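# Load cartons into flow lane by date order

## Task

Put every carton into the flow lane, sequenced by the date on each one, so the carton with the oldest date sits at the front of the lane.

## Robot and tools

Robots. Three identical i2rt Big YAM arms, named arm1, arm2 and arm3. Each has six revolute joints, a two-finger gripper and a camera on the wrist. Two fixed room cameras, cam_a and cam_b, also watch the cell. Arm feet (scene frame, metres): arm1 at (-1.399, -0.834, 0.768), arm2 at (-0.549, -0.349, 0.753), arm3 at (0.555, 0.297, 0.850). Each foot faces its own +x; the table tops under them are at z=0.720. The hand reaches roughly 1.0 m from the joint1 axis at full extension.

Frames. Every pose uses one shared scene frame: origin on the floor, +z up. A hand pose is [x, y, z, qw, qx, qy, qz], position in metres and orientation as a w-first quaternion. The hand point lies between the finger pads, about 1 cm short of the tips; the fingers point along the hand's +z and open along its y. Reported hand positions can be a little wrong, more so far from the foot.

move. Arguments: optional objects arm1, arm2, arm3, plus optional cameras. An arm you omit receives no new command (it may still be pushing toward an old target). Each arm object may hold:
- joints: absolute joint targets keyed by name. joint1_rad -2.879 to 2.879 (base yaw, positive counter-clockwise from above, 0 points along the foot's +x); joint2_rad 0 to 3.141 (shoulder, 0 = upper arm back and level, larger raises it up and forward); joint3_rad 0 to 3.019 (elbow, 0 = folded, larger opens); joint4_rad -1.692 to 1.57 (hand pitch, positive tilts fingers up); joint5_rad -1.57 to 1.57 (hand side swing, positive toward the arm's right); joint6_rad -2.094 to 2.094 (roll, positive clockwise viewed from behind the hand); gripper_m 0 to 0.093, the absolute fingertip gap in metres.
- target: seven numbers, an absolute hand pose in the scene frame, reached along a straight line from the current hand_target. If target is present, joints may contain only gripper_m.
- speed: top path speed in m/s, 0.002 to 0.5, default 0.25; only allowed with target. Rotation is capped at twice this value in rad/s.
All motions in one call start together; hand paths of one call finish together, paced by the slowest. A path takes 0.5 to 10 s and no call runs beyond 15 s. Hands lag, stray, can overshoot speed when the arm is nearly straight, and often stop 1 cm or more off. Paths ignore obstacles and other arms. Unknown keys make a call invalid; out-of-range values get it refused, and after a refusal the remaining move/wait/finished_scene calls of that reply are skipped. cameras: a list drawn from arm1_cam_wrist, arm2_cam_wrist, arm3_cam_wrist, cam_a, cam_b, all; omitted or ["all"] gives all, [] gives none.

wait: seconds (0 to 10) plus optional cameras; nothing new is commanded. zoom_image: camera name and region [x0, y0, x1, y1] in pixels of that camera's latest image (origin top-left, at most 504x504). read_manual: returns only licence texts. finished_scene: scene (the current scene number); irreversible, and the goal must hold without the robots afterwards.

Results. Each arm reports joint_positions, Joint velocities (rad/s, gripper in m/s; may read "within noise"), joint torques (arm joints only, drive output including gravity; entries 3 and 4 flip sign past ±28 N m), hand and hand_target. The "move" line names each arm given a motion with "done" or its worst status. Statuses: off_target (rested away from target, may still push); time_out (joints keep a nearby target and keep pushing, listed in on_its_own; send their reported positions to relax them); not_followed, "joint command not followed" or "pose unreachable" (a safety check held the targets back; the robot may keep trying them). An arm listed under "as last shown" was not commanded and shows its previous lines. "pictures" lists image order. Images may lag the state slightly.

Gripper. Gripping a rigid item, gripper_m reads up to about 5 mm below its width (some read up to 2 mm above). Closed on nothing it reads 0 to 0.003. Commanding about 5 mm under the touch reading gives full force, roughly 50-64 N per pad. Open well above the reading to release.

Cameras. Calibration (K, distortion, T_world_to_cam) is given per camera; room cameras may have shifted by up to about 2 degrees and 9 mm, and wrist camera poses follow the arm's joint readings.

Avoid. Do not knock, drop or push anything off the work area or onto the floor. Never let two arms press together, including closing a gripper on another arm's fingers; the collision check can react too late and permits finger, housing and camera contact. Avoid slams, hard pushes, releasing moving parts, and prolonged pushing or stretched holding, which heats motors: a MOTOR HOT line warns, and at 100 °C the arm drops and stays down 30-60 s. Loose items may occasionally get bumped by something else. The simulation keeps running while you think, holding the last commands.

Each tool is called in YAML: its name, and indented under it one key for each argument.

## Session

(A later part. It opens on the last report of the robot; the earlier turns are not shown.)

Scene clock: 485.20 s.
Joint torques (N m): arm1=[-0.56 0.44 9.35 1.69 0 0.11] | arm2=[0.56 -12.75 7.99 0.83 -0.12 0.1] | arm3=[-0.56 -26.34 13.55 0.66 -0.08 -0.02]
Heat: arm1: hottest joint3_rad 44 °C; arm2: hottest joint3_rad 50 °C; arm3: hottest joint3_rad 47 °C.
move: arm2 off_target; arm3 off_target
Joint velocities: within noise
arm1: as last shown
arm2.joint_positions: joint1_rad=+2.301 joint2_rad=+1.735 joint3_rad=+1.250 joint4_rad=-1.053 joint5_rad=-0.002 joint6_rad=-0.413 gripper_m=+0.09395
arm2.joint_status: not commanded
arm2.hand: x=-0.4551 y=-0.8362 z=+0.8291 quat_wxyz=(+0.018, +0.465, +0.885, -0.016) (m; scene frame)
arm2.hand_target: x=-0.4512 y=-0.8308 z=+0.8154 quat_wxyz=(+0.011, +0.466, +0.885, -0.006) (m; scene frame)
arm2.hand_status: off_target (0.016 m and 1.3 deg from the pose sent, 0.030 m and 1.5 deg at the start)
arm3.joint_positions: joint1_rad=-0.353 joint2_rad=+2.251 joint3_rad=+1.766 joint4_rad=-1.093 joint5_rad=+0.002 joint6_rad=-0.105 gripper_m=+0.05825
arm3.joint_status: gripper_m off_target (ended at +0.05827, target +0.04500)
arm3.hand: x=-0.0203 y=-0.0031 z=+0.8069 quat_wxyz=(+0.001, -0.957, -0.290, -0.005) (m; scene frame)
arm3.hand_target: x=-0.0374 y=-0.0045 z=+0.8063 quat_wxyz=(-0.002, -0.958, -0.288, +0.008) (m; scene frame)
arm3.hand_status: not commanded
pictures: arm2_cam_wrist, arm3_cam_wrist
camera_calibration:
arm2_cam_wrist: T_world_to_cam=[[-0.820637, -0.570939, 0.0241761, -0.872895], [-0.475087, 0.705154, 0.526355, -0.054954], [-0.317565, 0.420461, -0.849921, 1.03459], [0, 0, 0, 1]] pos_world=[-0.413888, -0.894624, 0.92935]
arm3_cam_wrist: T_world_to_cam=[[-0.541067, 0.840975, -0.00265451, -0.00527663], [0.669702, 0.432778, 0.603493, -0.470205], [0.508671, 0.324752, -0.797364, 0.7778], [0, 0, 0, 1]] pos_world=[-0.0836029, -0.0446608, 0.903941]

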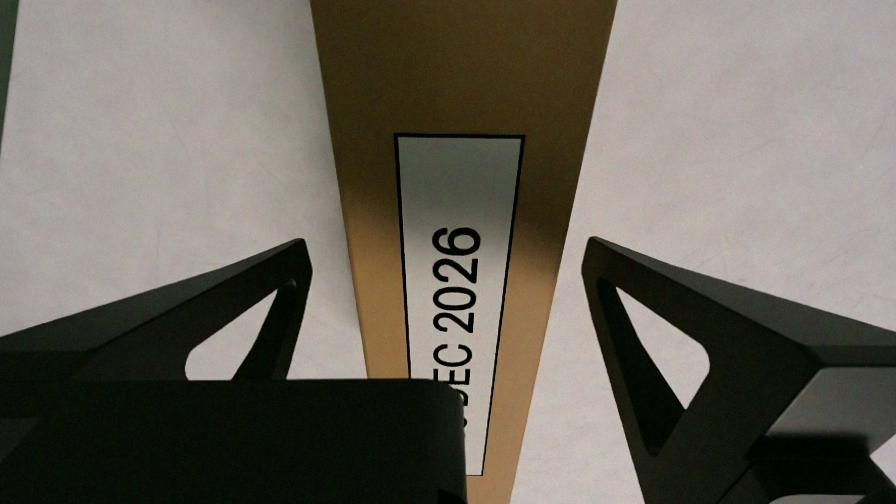

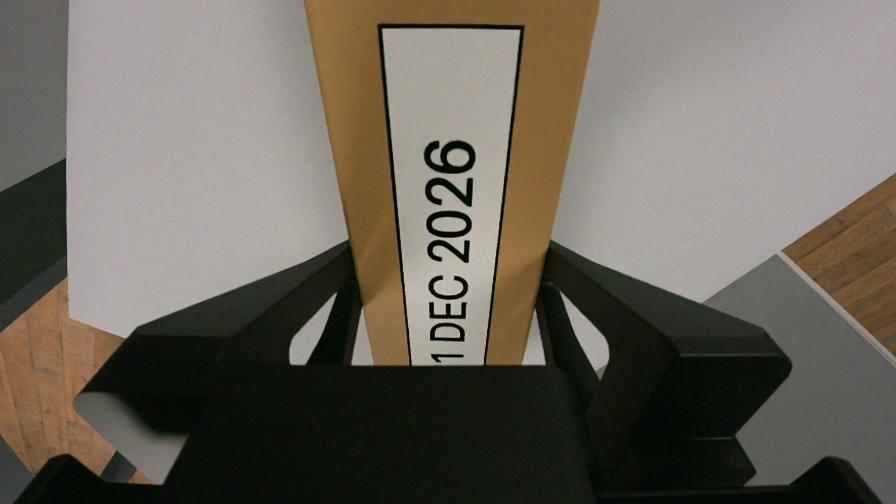

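move:
  arm2: {"joints": {"gripper_m": 0.045}}
  arm3: {"target": [-0.036, -0.004, 0.935, -0.0025, -0.9576, -0.2882, 0.0083], "speed": 0.2}
  cameras: ["arm2_cam_wrist", "arm3_cam_wrist"]

move:
  arm3: {"target": [0.175, 0.103, 0.96, -0.0025, -0.9576, -0.2882, 0.0083], "speed": 0.2}
  arm2: {"target": [-0.451, -0.831, 0.94, 0.0116, 0.4656, 0.885, -0.0061], "speed": 0.15}
  cameras: ["arm2_cam_wrist", "arm3_cam_wrist", "cam_b"]

Scene clock: 501.17 s.
Joint torques (N m): arm1=[-0.56 0.44 9.35 1.69 0 0.11] | arm2=[0.56 -12.75 7.99 0.77 -0.13 0.09] | arm3=[-0.62 -28.4 15.53 -0.03 -0.05 -0.01]
Heat: arm1: hottest joint3_rad 44 °C; arm2: hottest joint3_rad 48 °C; arm3: hottest joint3_rad 47 °C.
move: arm2 off_target; arm3 off_target
Joint velocities: within noise
arm1: as last shown
arm2.joint_positions: joint1_rad=+2.301 joint2_rad=+1.735 joint3_rad=+1.250 joint4_rad=-1.051 joint5_rad=-0.002 joint6_rad=-0.412 gripper_m=+0.06059
arm2.joint_status: gripper_m off_target (ended at +0.06061, target +0.04500)
arm2.hand: x=-0.4550 y=-0.8365 z=+0.8291 quat_wxyz=(+0.018, +0.465, +0.885, -0.016) (m; scene frame)
arm2.hand_target: x=-0.4512 y=-0.8307 z=+0.8154 quat_wxyz=(+0.012, +0.465, +0.885, -0.006) (m; scene frame)
arm2.hand_status: not commanded
arm3.joint_positions: joint1_rad=-0.353 joint2_rad=+2.146 joint3_rad=+1.873 joint4_rad=-1.329 joint5_rad=+0.002 joint6_rad=-0.105 gripper_m=+0.05825
arm3.joint_status: not commanded
arm3.hand: x=-0.0173 y=-0.0015 z=+0.9116 quat_wxyz=(+0.003, -0.957, -0.290, -0.016) (m; scene frame)
arm3.hand_target: x=-0.0349 y=-0.0033 z=+0.9354 quat_wxyz=(-0.002, -0.958, -0.288, +0.009) (m; scene frame)
arm3.hand_status: off_target (0.030 m and 2.8 deg from the pose sent, 0.129 m and 1.6 deg at the start)
pictures: arm2_cam_wrist, arm3_cam_wrist
camera_calibration:
arm2_cam_wrist: T_world_to_cam=[[-0.820861, -0.570598, 0.0245771, -0.873173], [-0.474951, 0.705897, 0.525482, -0.0533315], [-0.317188, 0.419675, -0.85045, 1.03471], [0, 0, 0, 1]] pos_world=[-0.413888, -0.894824, 0.92945]
arm3_cam_wrist: T_world_to_cam=[[-0.540971, 0.841028, -0.00466812, -0.00301384], [0.65751, 0.426376, 0.621196, -0.552405], [0.524434, 0.33298, -0.783641, 0.846989], [0, 0, 0, 1]] pos_world=[-0.082608, -0.0439635, 1.00687]

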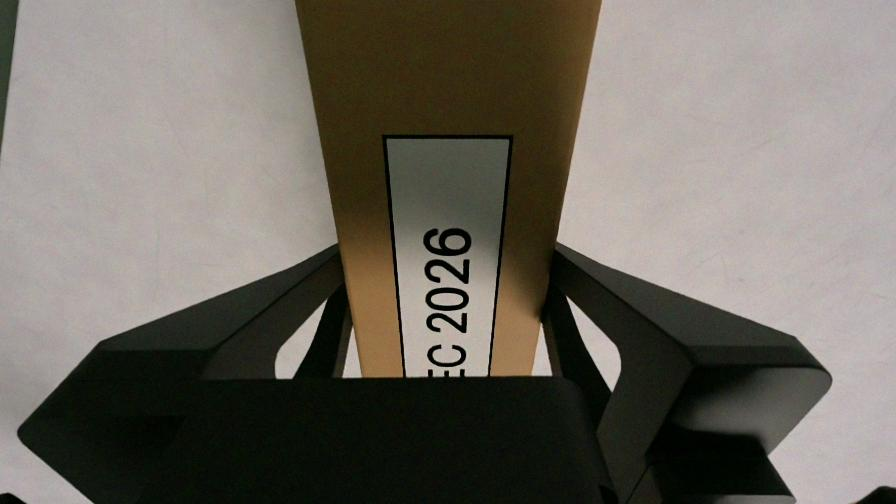

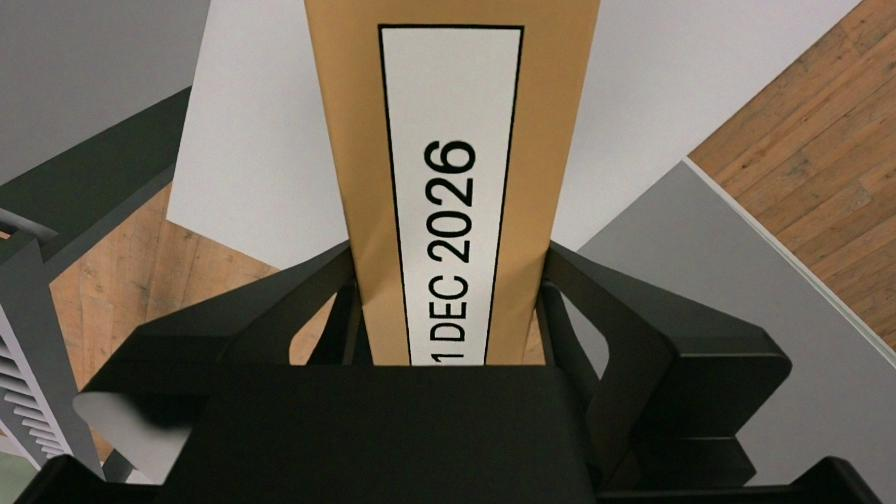

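Scene clock: 503.17 s.
Joint torques (N m): arm1=[-0.5 0.44 9.35 1.69 0 0.11] | arm2=[0.62 -14.39 15.05 -0.34 -0.11 0.09] | arm3=[-0.62 -18.26 10.21 0.66 -0.06 -0.01]
Heat: arm1: hottest joint3_rad 44 °C; arm2: hottest joint3_rad 48 °C; arm3: hottest joint3_rad 47 °C.
move: arm2 off_target; arm3 off_target
Joint velocities: within noise
arm1: as last shown
arm2.joint_positions: joint1_rad=+2.303 joint2_rad=+1.648 joint3_rad=+1.366 joint4_rad=-1.344 joint5_rad=-0.003 joint6_rad=-0.411 gripper_m=+0.06059
arm2.joint_status: not commanded
arm2.hand: x=-0.4598 y=-0.8105 z=+0.9104 quat_wxyz=(-0.009, +0.465, +0.885, +0.020) (m; scene frame)
arm2.hand_target: x=-0.4513 y=-0.8291 z=+0.9402 quat_wxyz=(+0.012, +0.466, +0.885, -0.006) (m; scene frame)
arm2.hand_status: off_target (0.037 m and 3.8 deg from the pose sent, 0.111 m and 1.4 deg at the start)
arm3.joint_positions: joint1_rad=-0.353 joint2_rad=+1.547 joint3_rad=+1.103 joint4_rad=-1.141 joint5_rad=+0.002 joint6_rad=-0.105 gripper_m=+0.05825
arm3.joint_status: not commanded
arm3.hand: x=+0.1802 y=+0.1021 z=+0.9502 quat_wxyz=(+0.002, -0.957, -0.290, -0.008) (m; scene frame)
arm3.hand_target: x=+0.1751 y=+0.1030 z=+0.9599 quat_wxyz=(-0.002, -0.958, -0.288, +0.008) (m; scene frame)
arm3.hand_status: off_target (0.011 m and 1.9 deg from the pose sent, 0.224 m and 2.8 deg at the start)
pictures: arm2_cam_wrist, arm3_cam_wrist, cam_b
camera_calibration:
arm2_cam_wrist: T_world_to_cam=[[-0.820612, -0.571329, -0.013402, -0.830127], [-0.466344, 0.655896, 0.593569, -0.215279], [-0.330333, 0.49334, -0.804671, 1.10345], [0, 0, 0, 1]] pos_world=[-0.417101, -0.87745, 1.00457]
arm3_cam_wrist: T_world_to_cam=[[-0.541016, 0.841006, -0.00321666, 0.0155399], [0.666474, 0.431067, 0.608271, -0.740226], [0.512946, 0.326941, -0.793723, 0.751449], [0, 0, 0, 1]] pos_world=[0.116296, 0.0603385, 1.04675]

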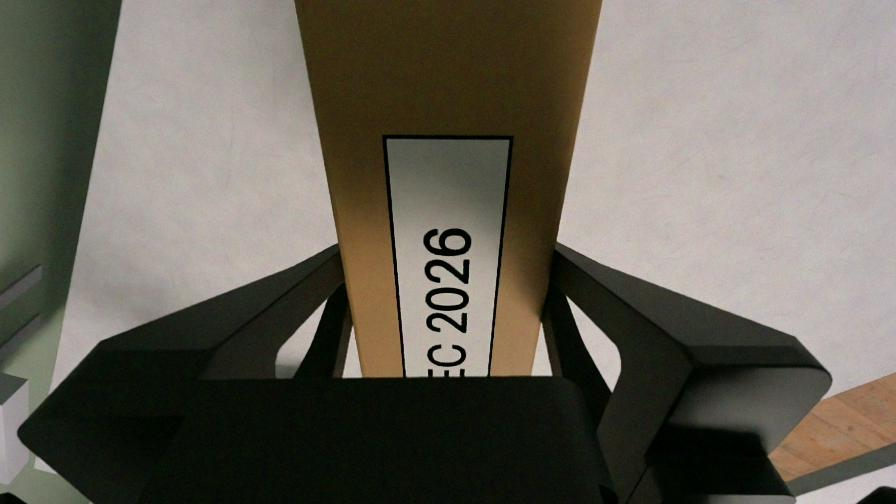

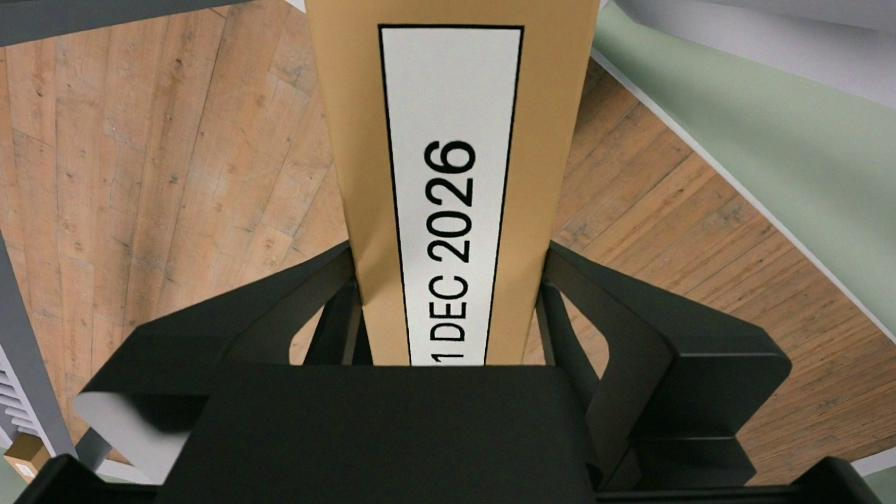

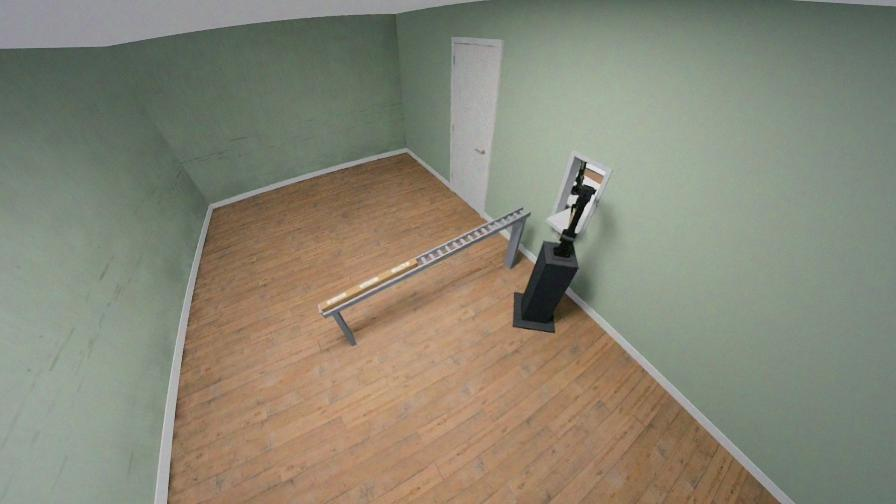

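move:
  arm2: {"joints": {"joint1_rad": 1.293, "joint2_rad": 1.518, "joint3_rad": 1.414, "joint4_rad": -1.466, "joint5_rad": 0.0, "joint6_rad": 0.03}}
  arm3: {"joints": {"joint1_rad": 1.30, "joint2_rad": 1.534, "joint3_rad": 1.0856, "joint4_rad": -1.122, "joint5_rad": 0.0, "joint6_rad": -1.007}}
  cameras: ["arm2_cam_wrist", "arm3_cam_wrist", "cam_a", "cam_b"]

Scene clock: 511.40 s.
Joint torques (N m): arm1=[-0.56 0.44 9.35 1.69 0.01 0.11] | arm2=[-0.26 -12.34 13.7 -0.24 -0.11 0.09] | arm3=[0.44 -17.38 10.1 0.2 0.03 -0.01]
Heat: arm1: hottest joint3_rad 44 °C; arm2: hottest joint3_rad 52 °C; arm3: hottest joint3_rad 47 °C.
move: arm2 done; arm3 done
Joint velocities: within noise
arm1: as last shown
arm2.joint_positions: joint1_rad=+1.296 joint2_rad=+1.522 joint3_rad=+1.366 joint4_rad=-1.456 joint5_rad=+0.002 joint6_rad=+0.019 gripper_m=+0.06059
arm2.joint_status: all done
arm2.hand: x=-0.8699 y=-0.6471 z=+0.9607 quat_wxyz=(-0.002, +0.933, +0.361, +0.021) (m; scene frame)
arm2.hand_target: x=-0.8790 y=-0.6538 z=+0.9803 quat_wxyz=(+0.007, +0.935, +0.354, +0.002) (m; scene frame)
arm2.hand_status: not commanded
arm3.joint_positions: joint1_rad=+1.296 joint2_rad=+1.547 joint3_rad=+1.080 joint4_rad=-1.119 joint5_rad=-0.002 joint6_rad=-1.000 gripper_m=+0.05828
arm3.joint_status: all done
arm3.hand: x=+0.7770 y=-0.0565 z=+0.9437 quat_wxyz=(+0.002, -0.004, -1.000, -0.007) (m; scene frame)
arm3.hand_target: x=+0.7789 y=-0.0574 z=+0.9505 quat_wxyz=(-0.001, +0.001, -1.000, +0.000) (m; scene frame)
arm3.hand_status: not commanded
pictures: arm2_cam_wrist, arm3_cam_wrist, cam_a, cam_b
camera_calibration:
arm2_cam_wrist: T_world_to_cam=[[-0.67639, 0.736543, 0.000874901, -0.114585], [0.590708, 0.541755, 0.597968, 0.298008], [0.439956, 0.404976, -0.801519, 1.53768], [0, 0, 0, 1]] pos_world=[-0.93005, -0.699773, 1.05438]
arm3_cam_wrist: T_world_to_cam=[[-0.0246975, -0.999569, -0.0158905, -0.0213919], [-0.800384, 0.0102471, 0.5994, 0.0587041], [-0.598979, 0.0275222, -0.800292, 1.3452], [0, 0, 0, 1]] pos_world=[0.852204, -0.0590071, 1.04103]

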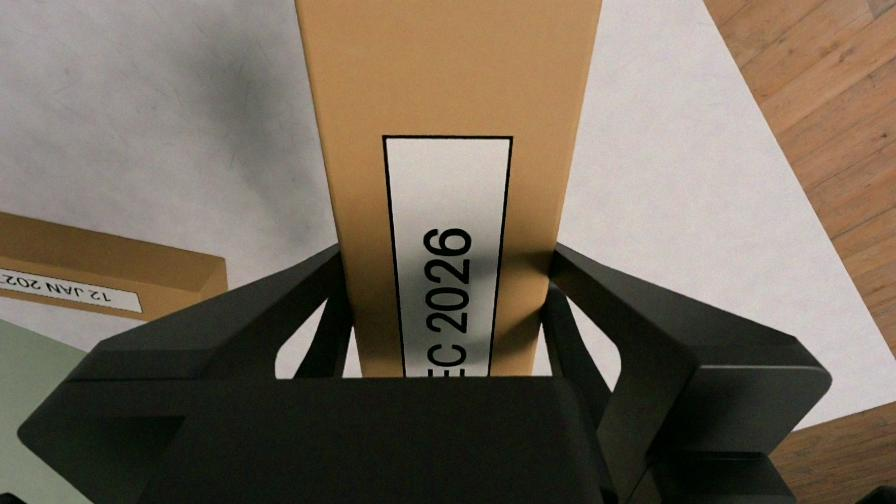

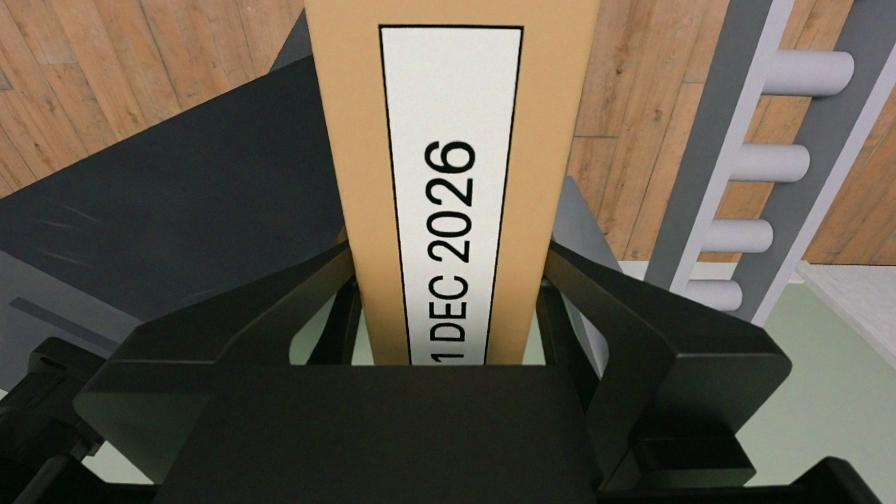

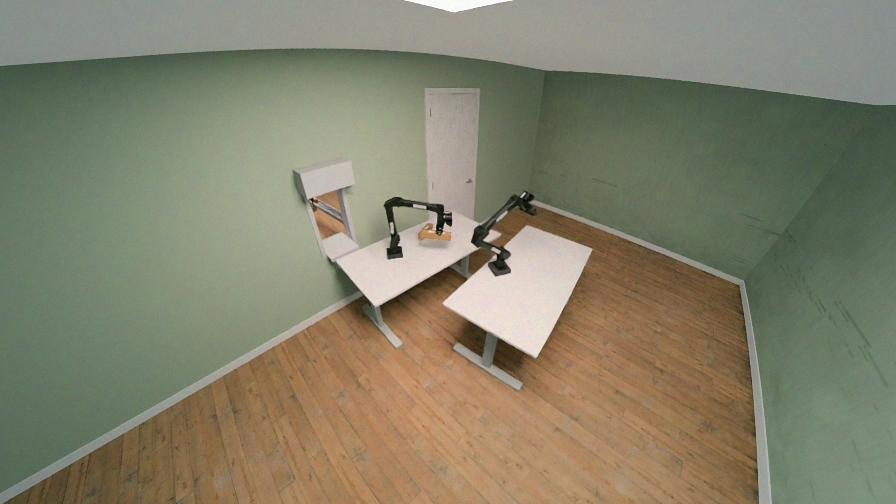

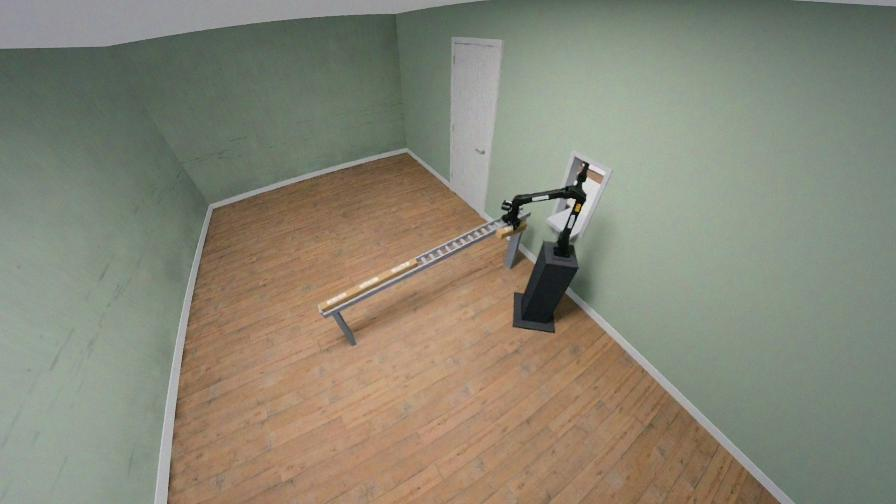

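zoom_image:
  camera: "arm2_cam_wrist"
  region: [0, 180, 260, 340]

zoom_image:
  camera: "arm3_cam_wrist"
  region: [560, 0, 896, 340]

zoom_image:
  camera: "cam_a"
  region: [330, 160, 560, 300]

Scaled by 1.938 from the camera's 896x504 image, which has a finer 1280x720 frame.

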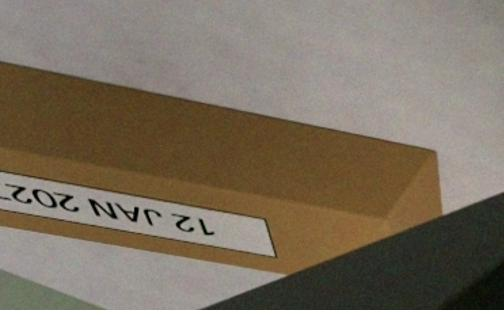

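Scaled by 1.482 from the camera's 896x504 image, which has a finer 1280x720 frame.

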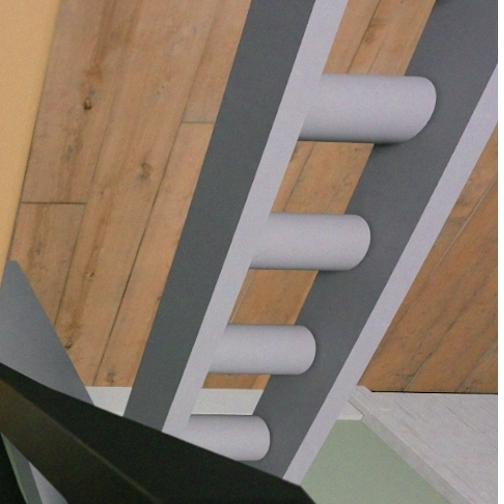

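Scaled by 2.191 from the camera's 896x504 image, which has a finer 1280x720 frame.

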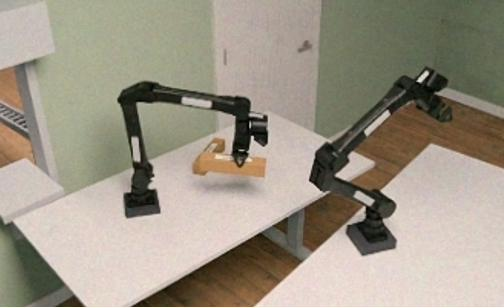

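move:
  arm2: {"joints": {"joint1_rad": -2.03, "joint2_rad": 1.518, "joint3_rad": 1.414, "joint4_rad": -1.466, "joint5_rad": 0.0, "joint6_rad": 0.0}}
  arm3: {"target": [0.95, -0.33, 0.86, 0.0, 0.0, 1.0, 0.0], "speed": 0.2}
  cameras: ["arm2_cam_wrist", "arm3_cam_wrist", "cam_b"]

Scene clock: 534.10 s.
Joint torques (N m): arm1=[-0.56 0.38 9.36 1.68 0.01 0.11] | arm2=[-0.15 -13.57 13.24 -0.27 -0.09 -0.11] | arm3=[0.26 -30.8 16.44 -0.17 0.06 -0.03]
Heat: arm1: hottest joint3_rad 44 °C; arm2: hottest joint3_rad 56 °C; arm3: hottest joint3_rad 47 °C.
move: arm2 done; arm3 off_target
Joint velocities: within noise
arm1: as last shown
arm2.joint_positions: joint1_rad=-2.030 joint2_rad=+1.534 joint3_rad=+1.371 joint4_rad=-1.455 joint5_rad=+0.001 joint6_rad=+0.009 gripper_m=+0.06061
arm2.joint_status: all done
arm2.hand: x=-0.1794 y=-0.1087 z=+0.9576 quat_wxyz=(+0.020, +0.277, -0.960, +0.014) (m; scene frame)
arm2.hand_target: x=-0.1724 y=-0.1034 z=+0.9806 quat_wxyz=(-0.003, +0.282, -0.959, +0.007) (m; scene frame)
arm2.hand_status: not commanded
arm3.joint_positions: joint1_rad=+1.296 joint2_rad=+2.464 joint3_rad=+2.273 joint4_rad=-1.417 joint5_rad=-0.001 joint6_rad=-1.000 gripper_m=+0.05828
arm3.joint_status: not commanded
arm3.hand: x=+0.9408 y=-0.3164 z=+0.8476 quat_wxyz=(+0.009, -0.004, -1.000, -0.016) (m; scene frame)
arm3.hand_target: x=+0.9493 y=-0.3291 z=+0.8602 quat_wxyz=(-0.001, +0.000, -1.000, +0.001) (m; scene frame)
arm3.hand_status: off_target (0.021 m and 2.2 deg from the pose sent, 0.334 m and 0.9 deg at the start)
pictures: arm2_cam_wrist, arm3_cam_wrist, cam_b
camera_calibration:
arm2_cam_wrist: T_world_to_cam=[[0.53761, -0.842683, 0.0293498, -0.0251947], [-0.682131, -0.414194, 0.602611, -0.73647], [-0.495653, -0.34399, -0.797495, 0.760323], [0, 0, 0, 1]] pos_world=[-0.111968, -0.0647289, 1.0509]
arm3_cam_wrist: T_world_to_cam=[[-0.0249576, -0.999088, -0.0346545, -0.26232], [-0.792807, -0.00133558, 0.609471, 0.230721], [-0.608962, 0.0426853, -0.79205, 1.38077], [0, 0, 0, 1]] pos_world=[1.01721, -0.320712, 0.943932]

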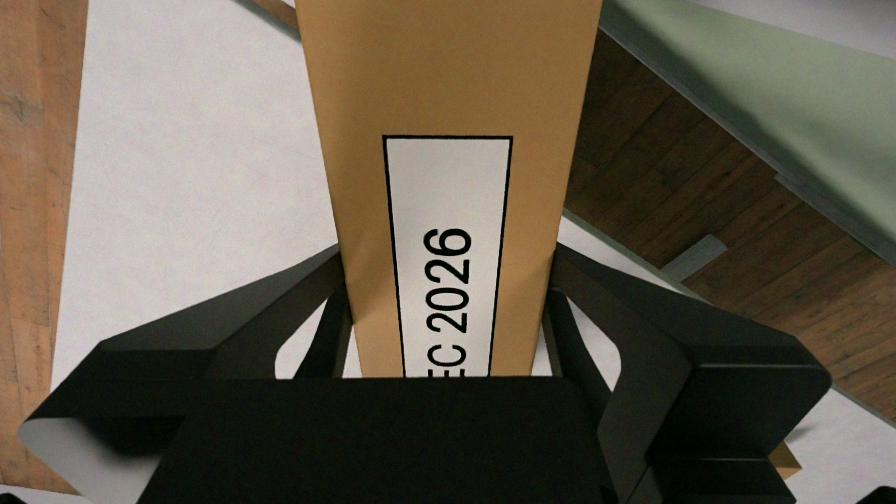

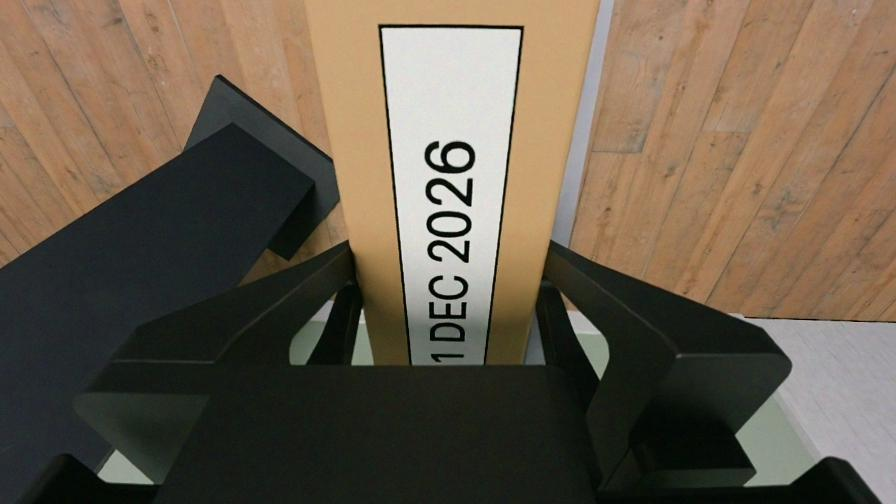

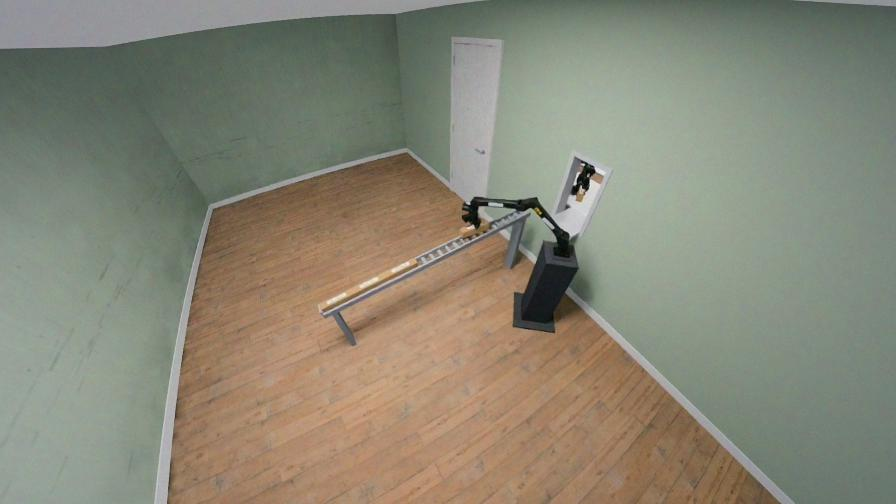

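move:
  arm2: {"target": [0.025, 0.010, 0.915, 0.0293, -0.2779, 0.96, 0.0085], "speed": 0.2}
  arm3: {"target": [0.959, -0.344, 0.782, 0.0, 0.0, 1.0, 0.0], "speed": 0.15}
  cameras: ["arm2_cam_wrist", "arm3_cam_wrist"]

Scene clock: 546.33 s.
Joint torques (N m): arm1=[-0.5 0.44 9.35 1.66 0 0.11] | arm2=[-0.97 -21.48 15.73 -0.29 -0.11 -0.12] | arm3=[-0.21 -30.62 15.73 0.34 -0.09 -0.01]
Heat: arm1: hottest joint3_rad 44 °C; arm2: hottest joint3_rad 58 °C; arm3: hottest joint3_rad 48 °C.
move: arm2 off_target; arm3 off_target
Joint velocities: within noise
arm1: as last shown
arm2.joint_positions: joint1_rad=-2.039 joint2_rad=+2.115 joint3_rad=+2.022 joint4_rad=-1.471 joint5_rad=-0.013 joint6_rad=+0.001 gripper_m=+0.06061
arm2.joint_status: not commanded
arm2.hand: x=+0.0054 y=+0.0052 z=+0.8920 quat_wxyz=(-0.004, +0.278, -0.961, +0.000) (m; scene frame)
arm2.hand_target: x=+0.0235 y=+0.0089 z=+0.9153 quat_wxyz=(-0.030, +0.278, -0.960, -0.008) (m; scene frame)
arm2.hand_status: off_target (0.031 m and 3.0 deg from the pose sent, 0.240 m and 6.2 deg at the start)
arm3.joint_positions: joint1_rad=+1.303 joint2_rad=+2.595 joint3_rad=+2.347 joint4_rad=-1.356 joint5_rad=+0.003 joint6_rad=-1.001 gripper_m=+0.05828
arm3.joint_status: not commanded
arm3.hand: x=+0.9536 y=-0.3290 z=+0.7803 quat_wxyz=(+0.009, -0.001, -1.000, -0.013) (m; scene frame)
arm3.hand_target: x=+0.9583 y=-0.3432 z=+0.7822 quat_wxyz=(+0.000, +0.000, -1.000, +0.001) (m; scene frame)
arm3.hand_status: off_target (0.016 m and 1.9 deg from the pose sent, 0.074 m and 2.2 deg at the start)
pictures: arm2_cam_wrist, arm3_cam_wrist
camera_calibration:
arm2_cam_wrist: T_world_to_cam=[[0.537248, -0.843289, 0.0151204, -0.0140002], [-0.703989, -0.438485, 0.558686, -0.484342], [-0.464503, -0.310798, -0.829242, 0.866763], [0, 0, 0, 1]] pos_world=[0.0691641, 0.0452047, 0.989563]
arm3_cam_wrist: T_world_to_cam=[[-0.017208, -0.999439, -0.02873, -0.289025], [-0.791807, -0.0039238, 0.610758, 0.279074], [-0.610528, 0.0332585, -0.791296, 1.33362], [0, 0, 0, 1]] pos_world=[1.03021, -0.332122, 0.876538]

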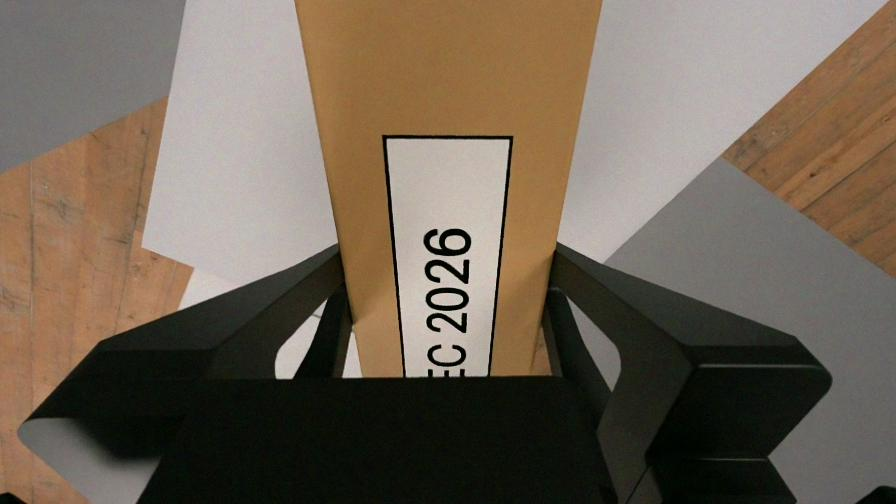

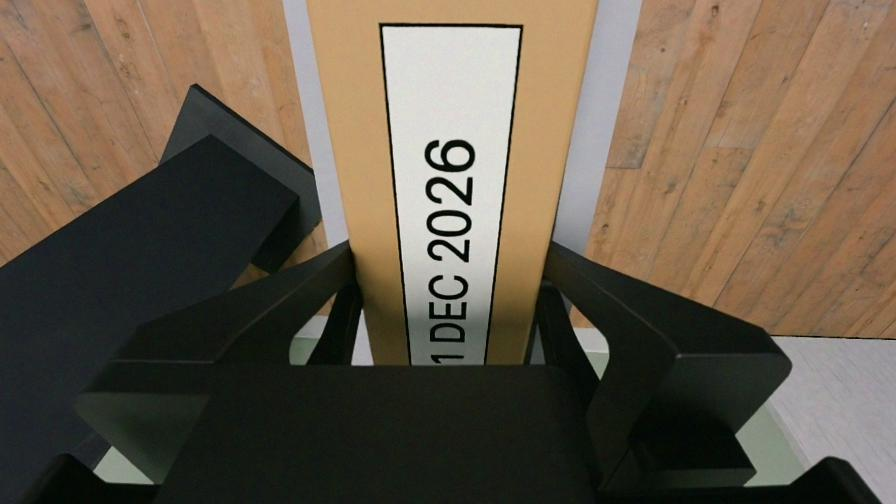

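zoom_image:
  camera: "arm3_cam_wrist"
  region: [250, 0, 680, 340]

Scaled by 1.172 from the camera's 896x504 image, which has a finer 1280x720 frame.

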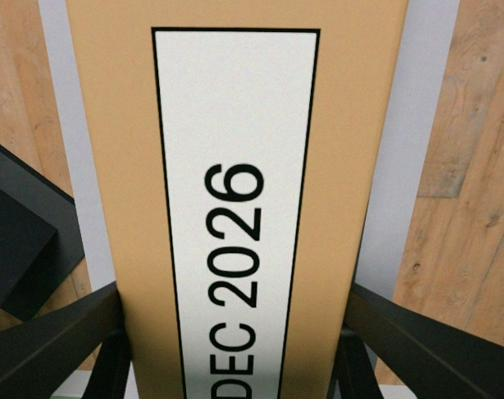

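move:
  arm2: {"target": [0.030, 0.012, 0.835, 0.0, -0.2779, 0.9606, 0.0], "speed": 0.15}
  arm3: {"target": [0.958, -0.346, 0.735, 0.0, 0.010, 1.0, 0.0], "speed": 0.12}
  cameras: ["arm2_cam_wrist", "arm3_cam_wrist"]

Scene clock: 568.43 s.
Joint torques (N m): arm1=[-0.62 0.5 9.32 1.65 0 0.11] | arm2=[-0.91 -23.47 12.42 0.53 -0.09 -0.12] | arm3=[-0.5 -26.46 13.49 1.42 -0.18 -0.04]
Heat: arm1: hottest joint3_rad 44 °C; arm2: hottest joint3_rad 64 °C; arm3: hottest joint3_rad 51 °C.
move: arm2 off_target; arm3 off_target
Joint velocities: within noise
arm1: as last shown
arm2.joint_positions: joint1_rad=-2.039 joint2_rad=+2.227 joint3_rad=+2.022 joint4_rad=-1.410 joint5_rad=-0.013 joint6_rad=+0.000 gripper_m=+0.06061
arm2.joint_status: not commanded
arm2.hand: x=+0.0160 y=+0.0106 z=+0.8197 quat_wxyz=(+0.021, +0.277, -0.961, +0.007) (m; scene frame)
arm2.hand_target: x=+0.0295 y=+0.0116 z=+0.8352 quat_wxyz=(+0.000, +0.278, -0.961, +0.000) (m; scene frame)
arm2.hand_status: off_target (0.021 m and 2.5 deg from the pose sent, 0.062 m and 0.5 deg at the start)
arm3.joint_positions: joint1_rad=+1.303 joint2_rad=+2.600 joint3_rad=+2.347 joint4_rad=-1.309 joint5_rad=+0.006 joint6_rad=-0.981 gripper_m=+0.05828
arm3.joint_status: not commanded
arm3.hand: x=+0.9590 y=-0.3380 z=+0.7769 quat_wxyz=(-0.001, -0.011, -1.000, +0.005) (m; scene frame)
arm3.hand_target: x=+0.9561 y=-0.3430 z=+0.7362 quat_wxyz=(+0.000, -0.010, -1.000, +0.000) (m; scene frame)
arm3.hand_status: off_target (0.043 m and 0.6 deg from the pose sent, 0.049 m and 2.1 deg at the start)
pictures: arm2_cam_wrist, arm3_cam_wrist
camera_calibration:
arm2_cam_wrist: T_world_to_cam=[[0.53757, -0.843089, 0.0148119, -0.0138058], [-0.678893, -0.422323, 0.600623, -0.469044], [-0.500123, -0.332932, -0.799395, 0.78968], [0, 0, 0, 1]] pos_world=[0.0839279, 0.0531822, 0.913189]
arm3_cam_wrist: T_world_to_cam=[[-0.0372945, -0.999276, 0.00752918, -0.30698], [-0.803847, 0.0344751, 0.593837, 0.323018], [-0.593666, 0.0160945, -0.80455, 1.32277], [0, 0, 0, 1]] pos_world=[1.0335, -0.339183, 0.87473]

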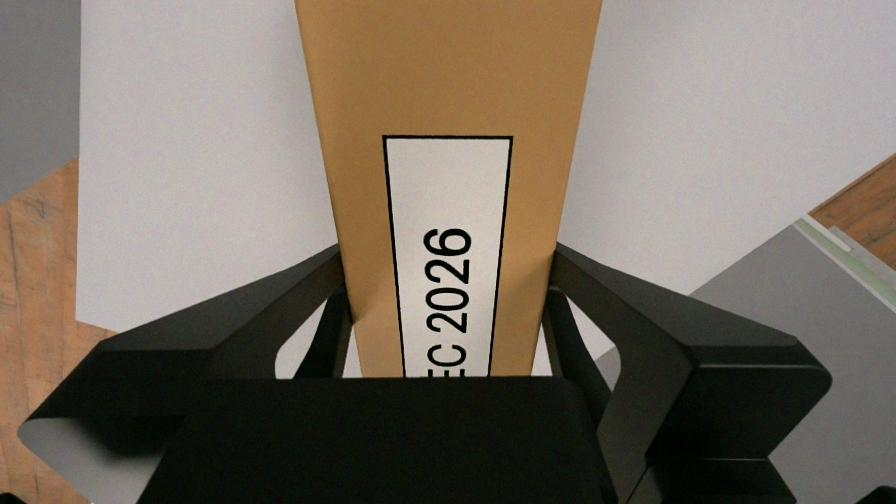

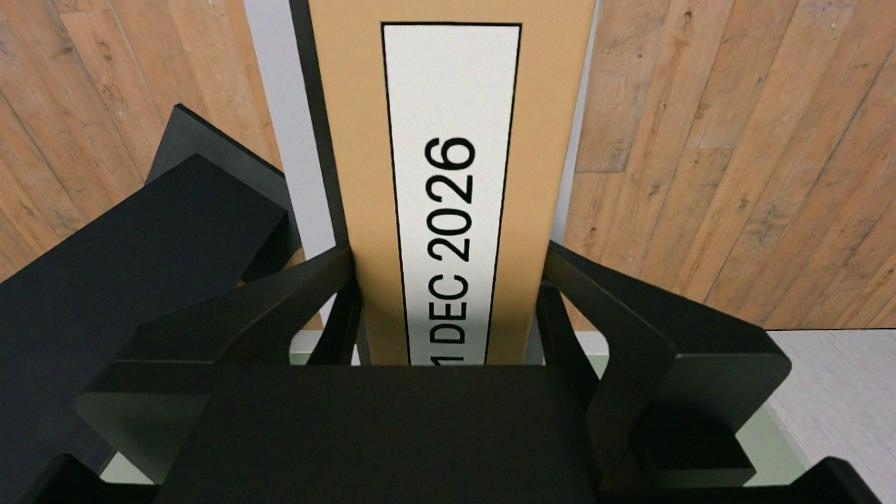

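zoom_image:
  camera: "arm3_cam_wrist"
  region: [220, 0, 650, 340]

zoom_image:
  camera: "arm3_cam_wrist"
  region: [280, 160, 620, 380]

Scaled by 1.172 from the camera's 896x504 image, which has a finer 1280x720 frame.

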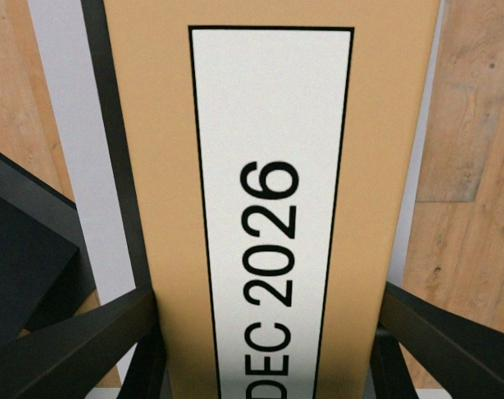

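Scaled by 1.482 from the camera's 896x504 image, which has a finer 1280x720 frame.

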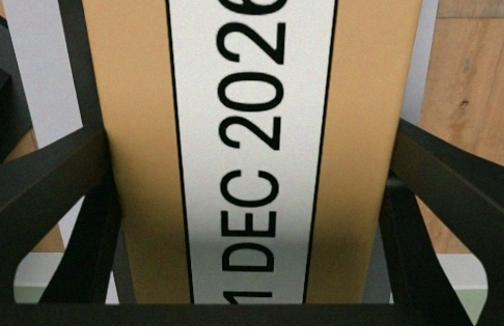

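move:
  arm2: {"target": [0.030, 0.011, 0.815, 0.0, -0.2779, 0.9606, 0.0], "speed": 0.1}
  arm3: {"target": [0.960, -0.344, 0.800, 0.0, -0.0113, 1.0, 0.0], "speed": 0.1}
  cameras: ["arm2_cam_wrist", "arm3_cam_wrist"]

Scene clock: 612.70 s.
Joint torques (N m): arm1=[-0.56 0.44 9.36 1.69 0.01 0.11] | arm2=[-1.03 -21.83 9.94 0.58 -0.11 -0.12] | arm3=[-0.32 -32.67 16.06 -0.18 -0.16 -0.02]
Heat: arm1: hottest joint3_rad 44 °C; arm2: hottest joint3_rad 61 °C; arm3: hottest joint3_rad 51 °C.
move: arm2 done; arm3 off_target
Joint velocities: within noise
arm1.joint_positions: joint1_rad=+0.217 joint2_rad=+0.596 joint3_rad=+1.195 joint4_rad=-1.207 joint5_rad=+0.002 joint6_rad=-0.007 gripper_m=+0.09391
arm1.joint_status: not commanded
arm1.hand: x=-1.4693 y=-1.0909 z=+1.2404 quat_wxyz=(-0.278, -0.703, -0.541, +0.367) (m; scene frame)
arm1.hand_target: x=-1.4739 y=-1.0918 z=+1.2433 quat_wxyz=(-0.279, -0.708, -0.532, +0.371) (m; scene frame)
arm1.hand_status: not commanded
arm2.joint_positions: joint1_rad=-2.039 joint2_rad=+2.227 joint3_rad=+2.022 joint4_rad=-1.368 joint5_rad=-0.013 joint6_rad=+0.000 gripper_m=+0.06061
arm2.joint_status: not commanded
arm2.hand: x=+0.0248 y=+0.0162 z=+0.8195 quat_wxyz=(+0.000, +0.278, -0.961, +0.001) (m; scene frame)
arm2.hand_target: x=+0.0299 y=+0.0109 z=+0.8150 quat_wxyz=(+0.000, +0.278, -0.961, +0.000) (m; scene frame)
arm2.hand_status: done (0.009 m and 0.1 deg from the pose sent, 0.015 m and 2.5 deg at the start)
arm3.joint_positions: joint1_rad=+1.303 joint2_rad=+2.600 joint3_rad=+2.358 joint4_rad=-1.375 joint5_rad=+0.005 joint6_rad=-1.021 gripper_m=+0.05828
arm3.joint_status: not commanded
arm3.hand: x=+0.9523 y=-0.3275 z=+0.7811 quat_wxyz=(+0.014, +0.009, -1.000, -0.018) (m; scene frame)
arm3.hand_target: x=+0.9592 y=-0.3429 z=+0.8003 quat_wxyz=(+0.000, +0.011, -1.000, +0.001) (m; scene frame)
arm3.hand_status: off_target (0.026 m and 2.6 deg from the pose sent, 0.024 m and 2.6 deg at the start)
pictures: arm2_cam_wrist, arm3_cam_wrist
camera_calibration:
arm2_cam_wrist: T_world_to_cam=[[0.53783, -0.842918, 0.0150751, -0.0140783], [-0.699556, -0.436235, 0.565969, -0.431333], [-0.470489, -0.314941, -0.824289, 0.815169], [0, 0, 0, 1]] pos_world=[0.0893582, 0.0567008, 0.916268]
arm3_cam_wrist: T_world_to_cam=[[0.00240848, -0.999236, -0.0390164, -0.298178], [-0.786632, -0.0259827, 0.616875, 0.260658], [-0.617417, 0.0292058, -0.786093, 1.33454], [0, 0, 0, 1]] pos_world=[1.02973, -0.330154, 0.876644]

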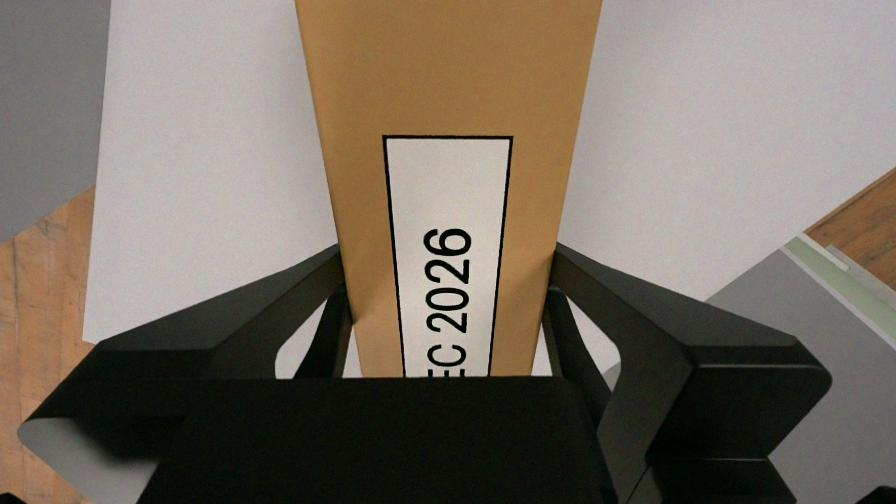

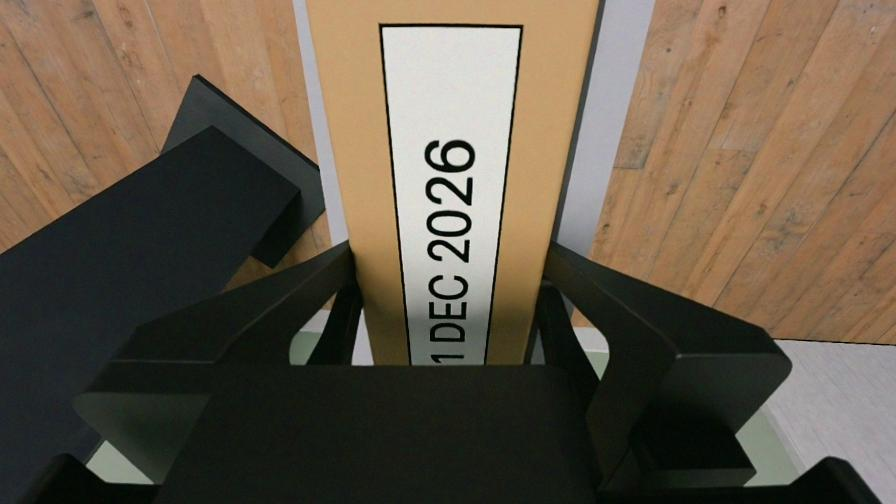

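zoom_image:
  camera: "arm3_cam_wrist"
  region: [270, 0, 670, 300]

Scaled by 1.260 from the camera's 896x504 image, which has a finer 1280x720 frame.

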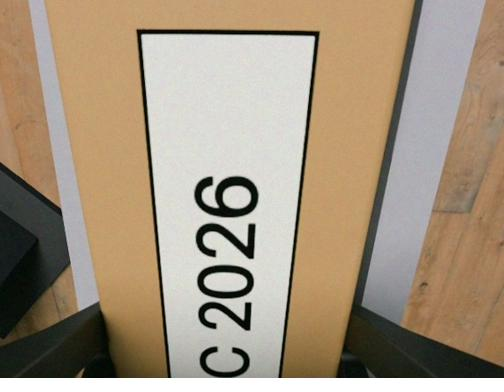

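move:
  arm2: {"target": [0.026, 0.008, 0.797, 0.0, -0.2779, 0.9606, 0.0], "speed": 0.1}
  arm3: {"target": [0.960, -0.347, 0.745, -0.0375, -0.0061, 0.9993, 0.0002], "speed": 0.1}
  cameras: ["arm2_cam_wrist", "arm3_cam_wrist"]

Scene clock: 636.67 s.
Joint torques (N m): arm1=[-0.62 0.44 9.35 1.68 0 0.11] | arm2=[-0.97 -22.01 9.29 0.59 -0.11 -0.12] | arm3=[0.09 -28.04 14.82 0.44 0.01 -0.02]
Heat: arm1: hottest joint3_rad 44 °C; arm2: hottest joint3_rad 58 °C; arm3: hottest joint3_rad 52 °C.
move: arm2 done; arm3 off_target
Joint velocities: within noise
arm1: as last shown
arm2.joint_positions: joint1_rad=-2.039 joint2_rad=+2.227 joint3_rad=+1.977 joint4_rad=-1.318 joint5_rad=-0.013 joint6_rad=-0.001 gripper_m=+0.06061
arm2.joint_status: not commanded
arm2.hand: x=+0.0227 y=+0.0145 z=+0.8027 quat_wxyz=(-0.002, +0.278, -0.961, +0.000) (m; scene frame)
arm2.hand_target: x=+0.0260 y=+0.0080 z=+0.7970 quat_wxyz=(+0.000, +0.278, -0.961, +0.000) (m; scene frame)
arm2.hand_status: done (0.009 m and 0.3 deg from the pose sent, 0.024 m and 0.1 deg at the start)
arm3.joint_positions: joint1_rad=+1.313 joint2_rad=+2.667 joint3_rad=+2.469 joint4_rad=-1.403 joint5_rad=+0.065 joint6_rad=-0.998 gripper_m=+0.05828
arm3.joint_status: not commanded
arm3.hand: x=+0.9588 y=-0.3422 z=+0.7732 quat_wxyz=(+0.035, +0.004, -0.999, +0.005) (m; scene frame)
arm3.hand_target: x=+0.9591 y=-0.3454 z=+0.7457 quat_wxyz=(+0.037, +0.006, -0.999, +0.001) (m; scene frame)
arm3.hand_status: off_target (0.029 m and 0.7 deg from the pose sent, 0.042 m and 3.5 deg at the start)
pictures: arm2_cam_wrist, arm3_cam_wrist
camera_calibration:
arm2_cam_wrist: T_world_to_cam=[[0.538217, -0.842671, 0.0151063, -0.0140254], [-0.701701, -0.438107, 0.561852, -0.420656], [-0.466838, -0.312998, -0.8271, 0.801967], [0, 0, 0, 1]] pos_world=[0.0867621, 0.0549029, 0.899865]
arm3_cam_wrist: T_world_to_cam=[[-0.00859503, -0.999935, 0.00743231, -0.338796], [-0.76008, 0.0113626, 0.64973, 0.232098], [-0.649773, -0.0000647004, -0.760129, 1.33375], [0, 0, 0, 1]] pos_world=[1.04013, -0.341325, 0.865535]

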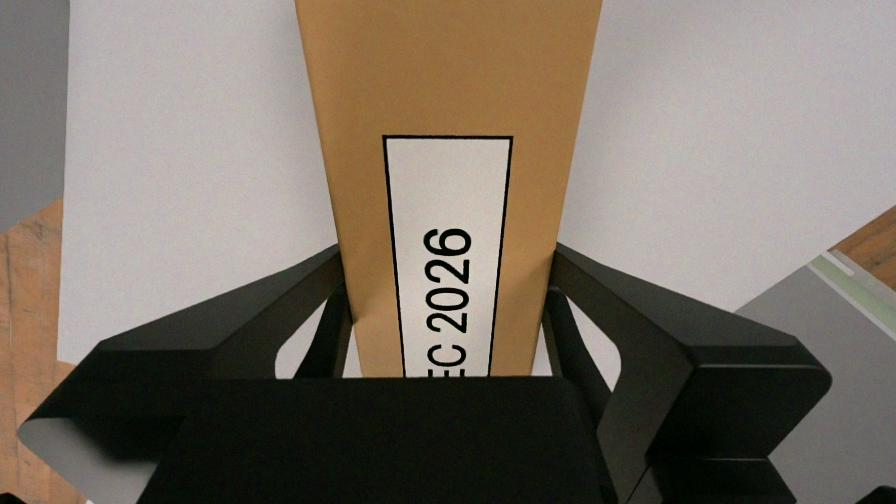

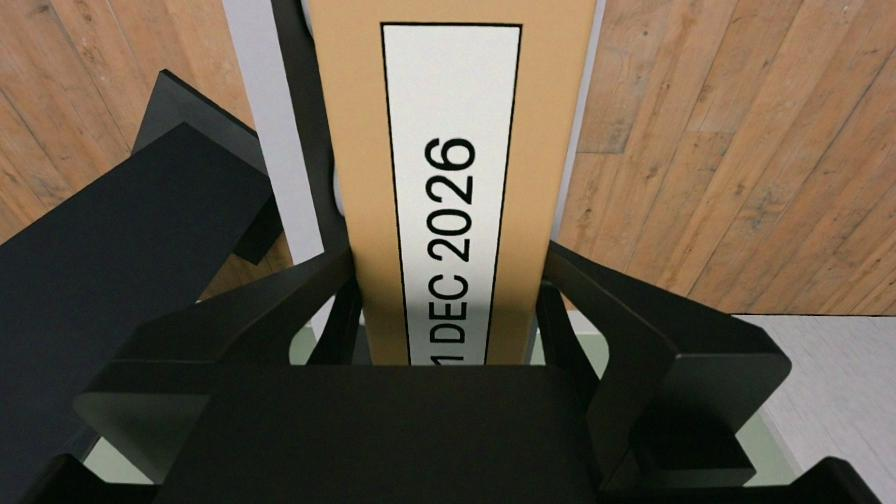

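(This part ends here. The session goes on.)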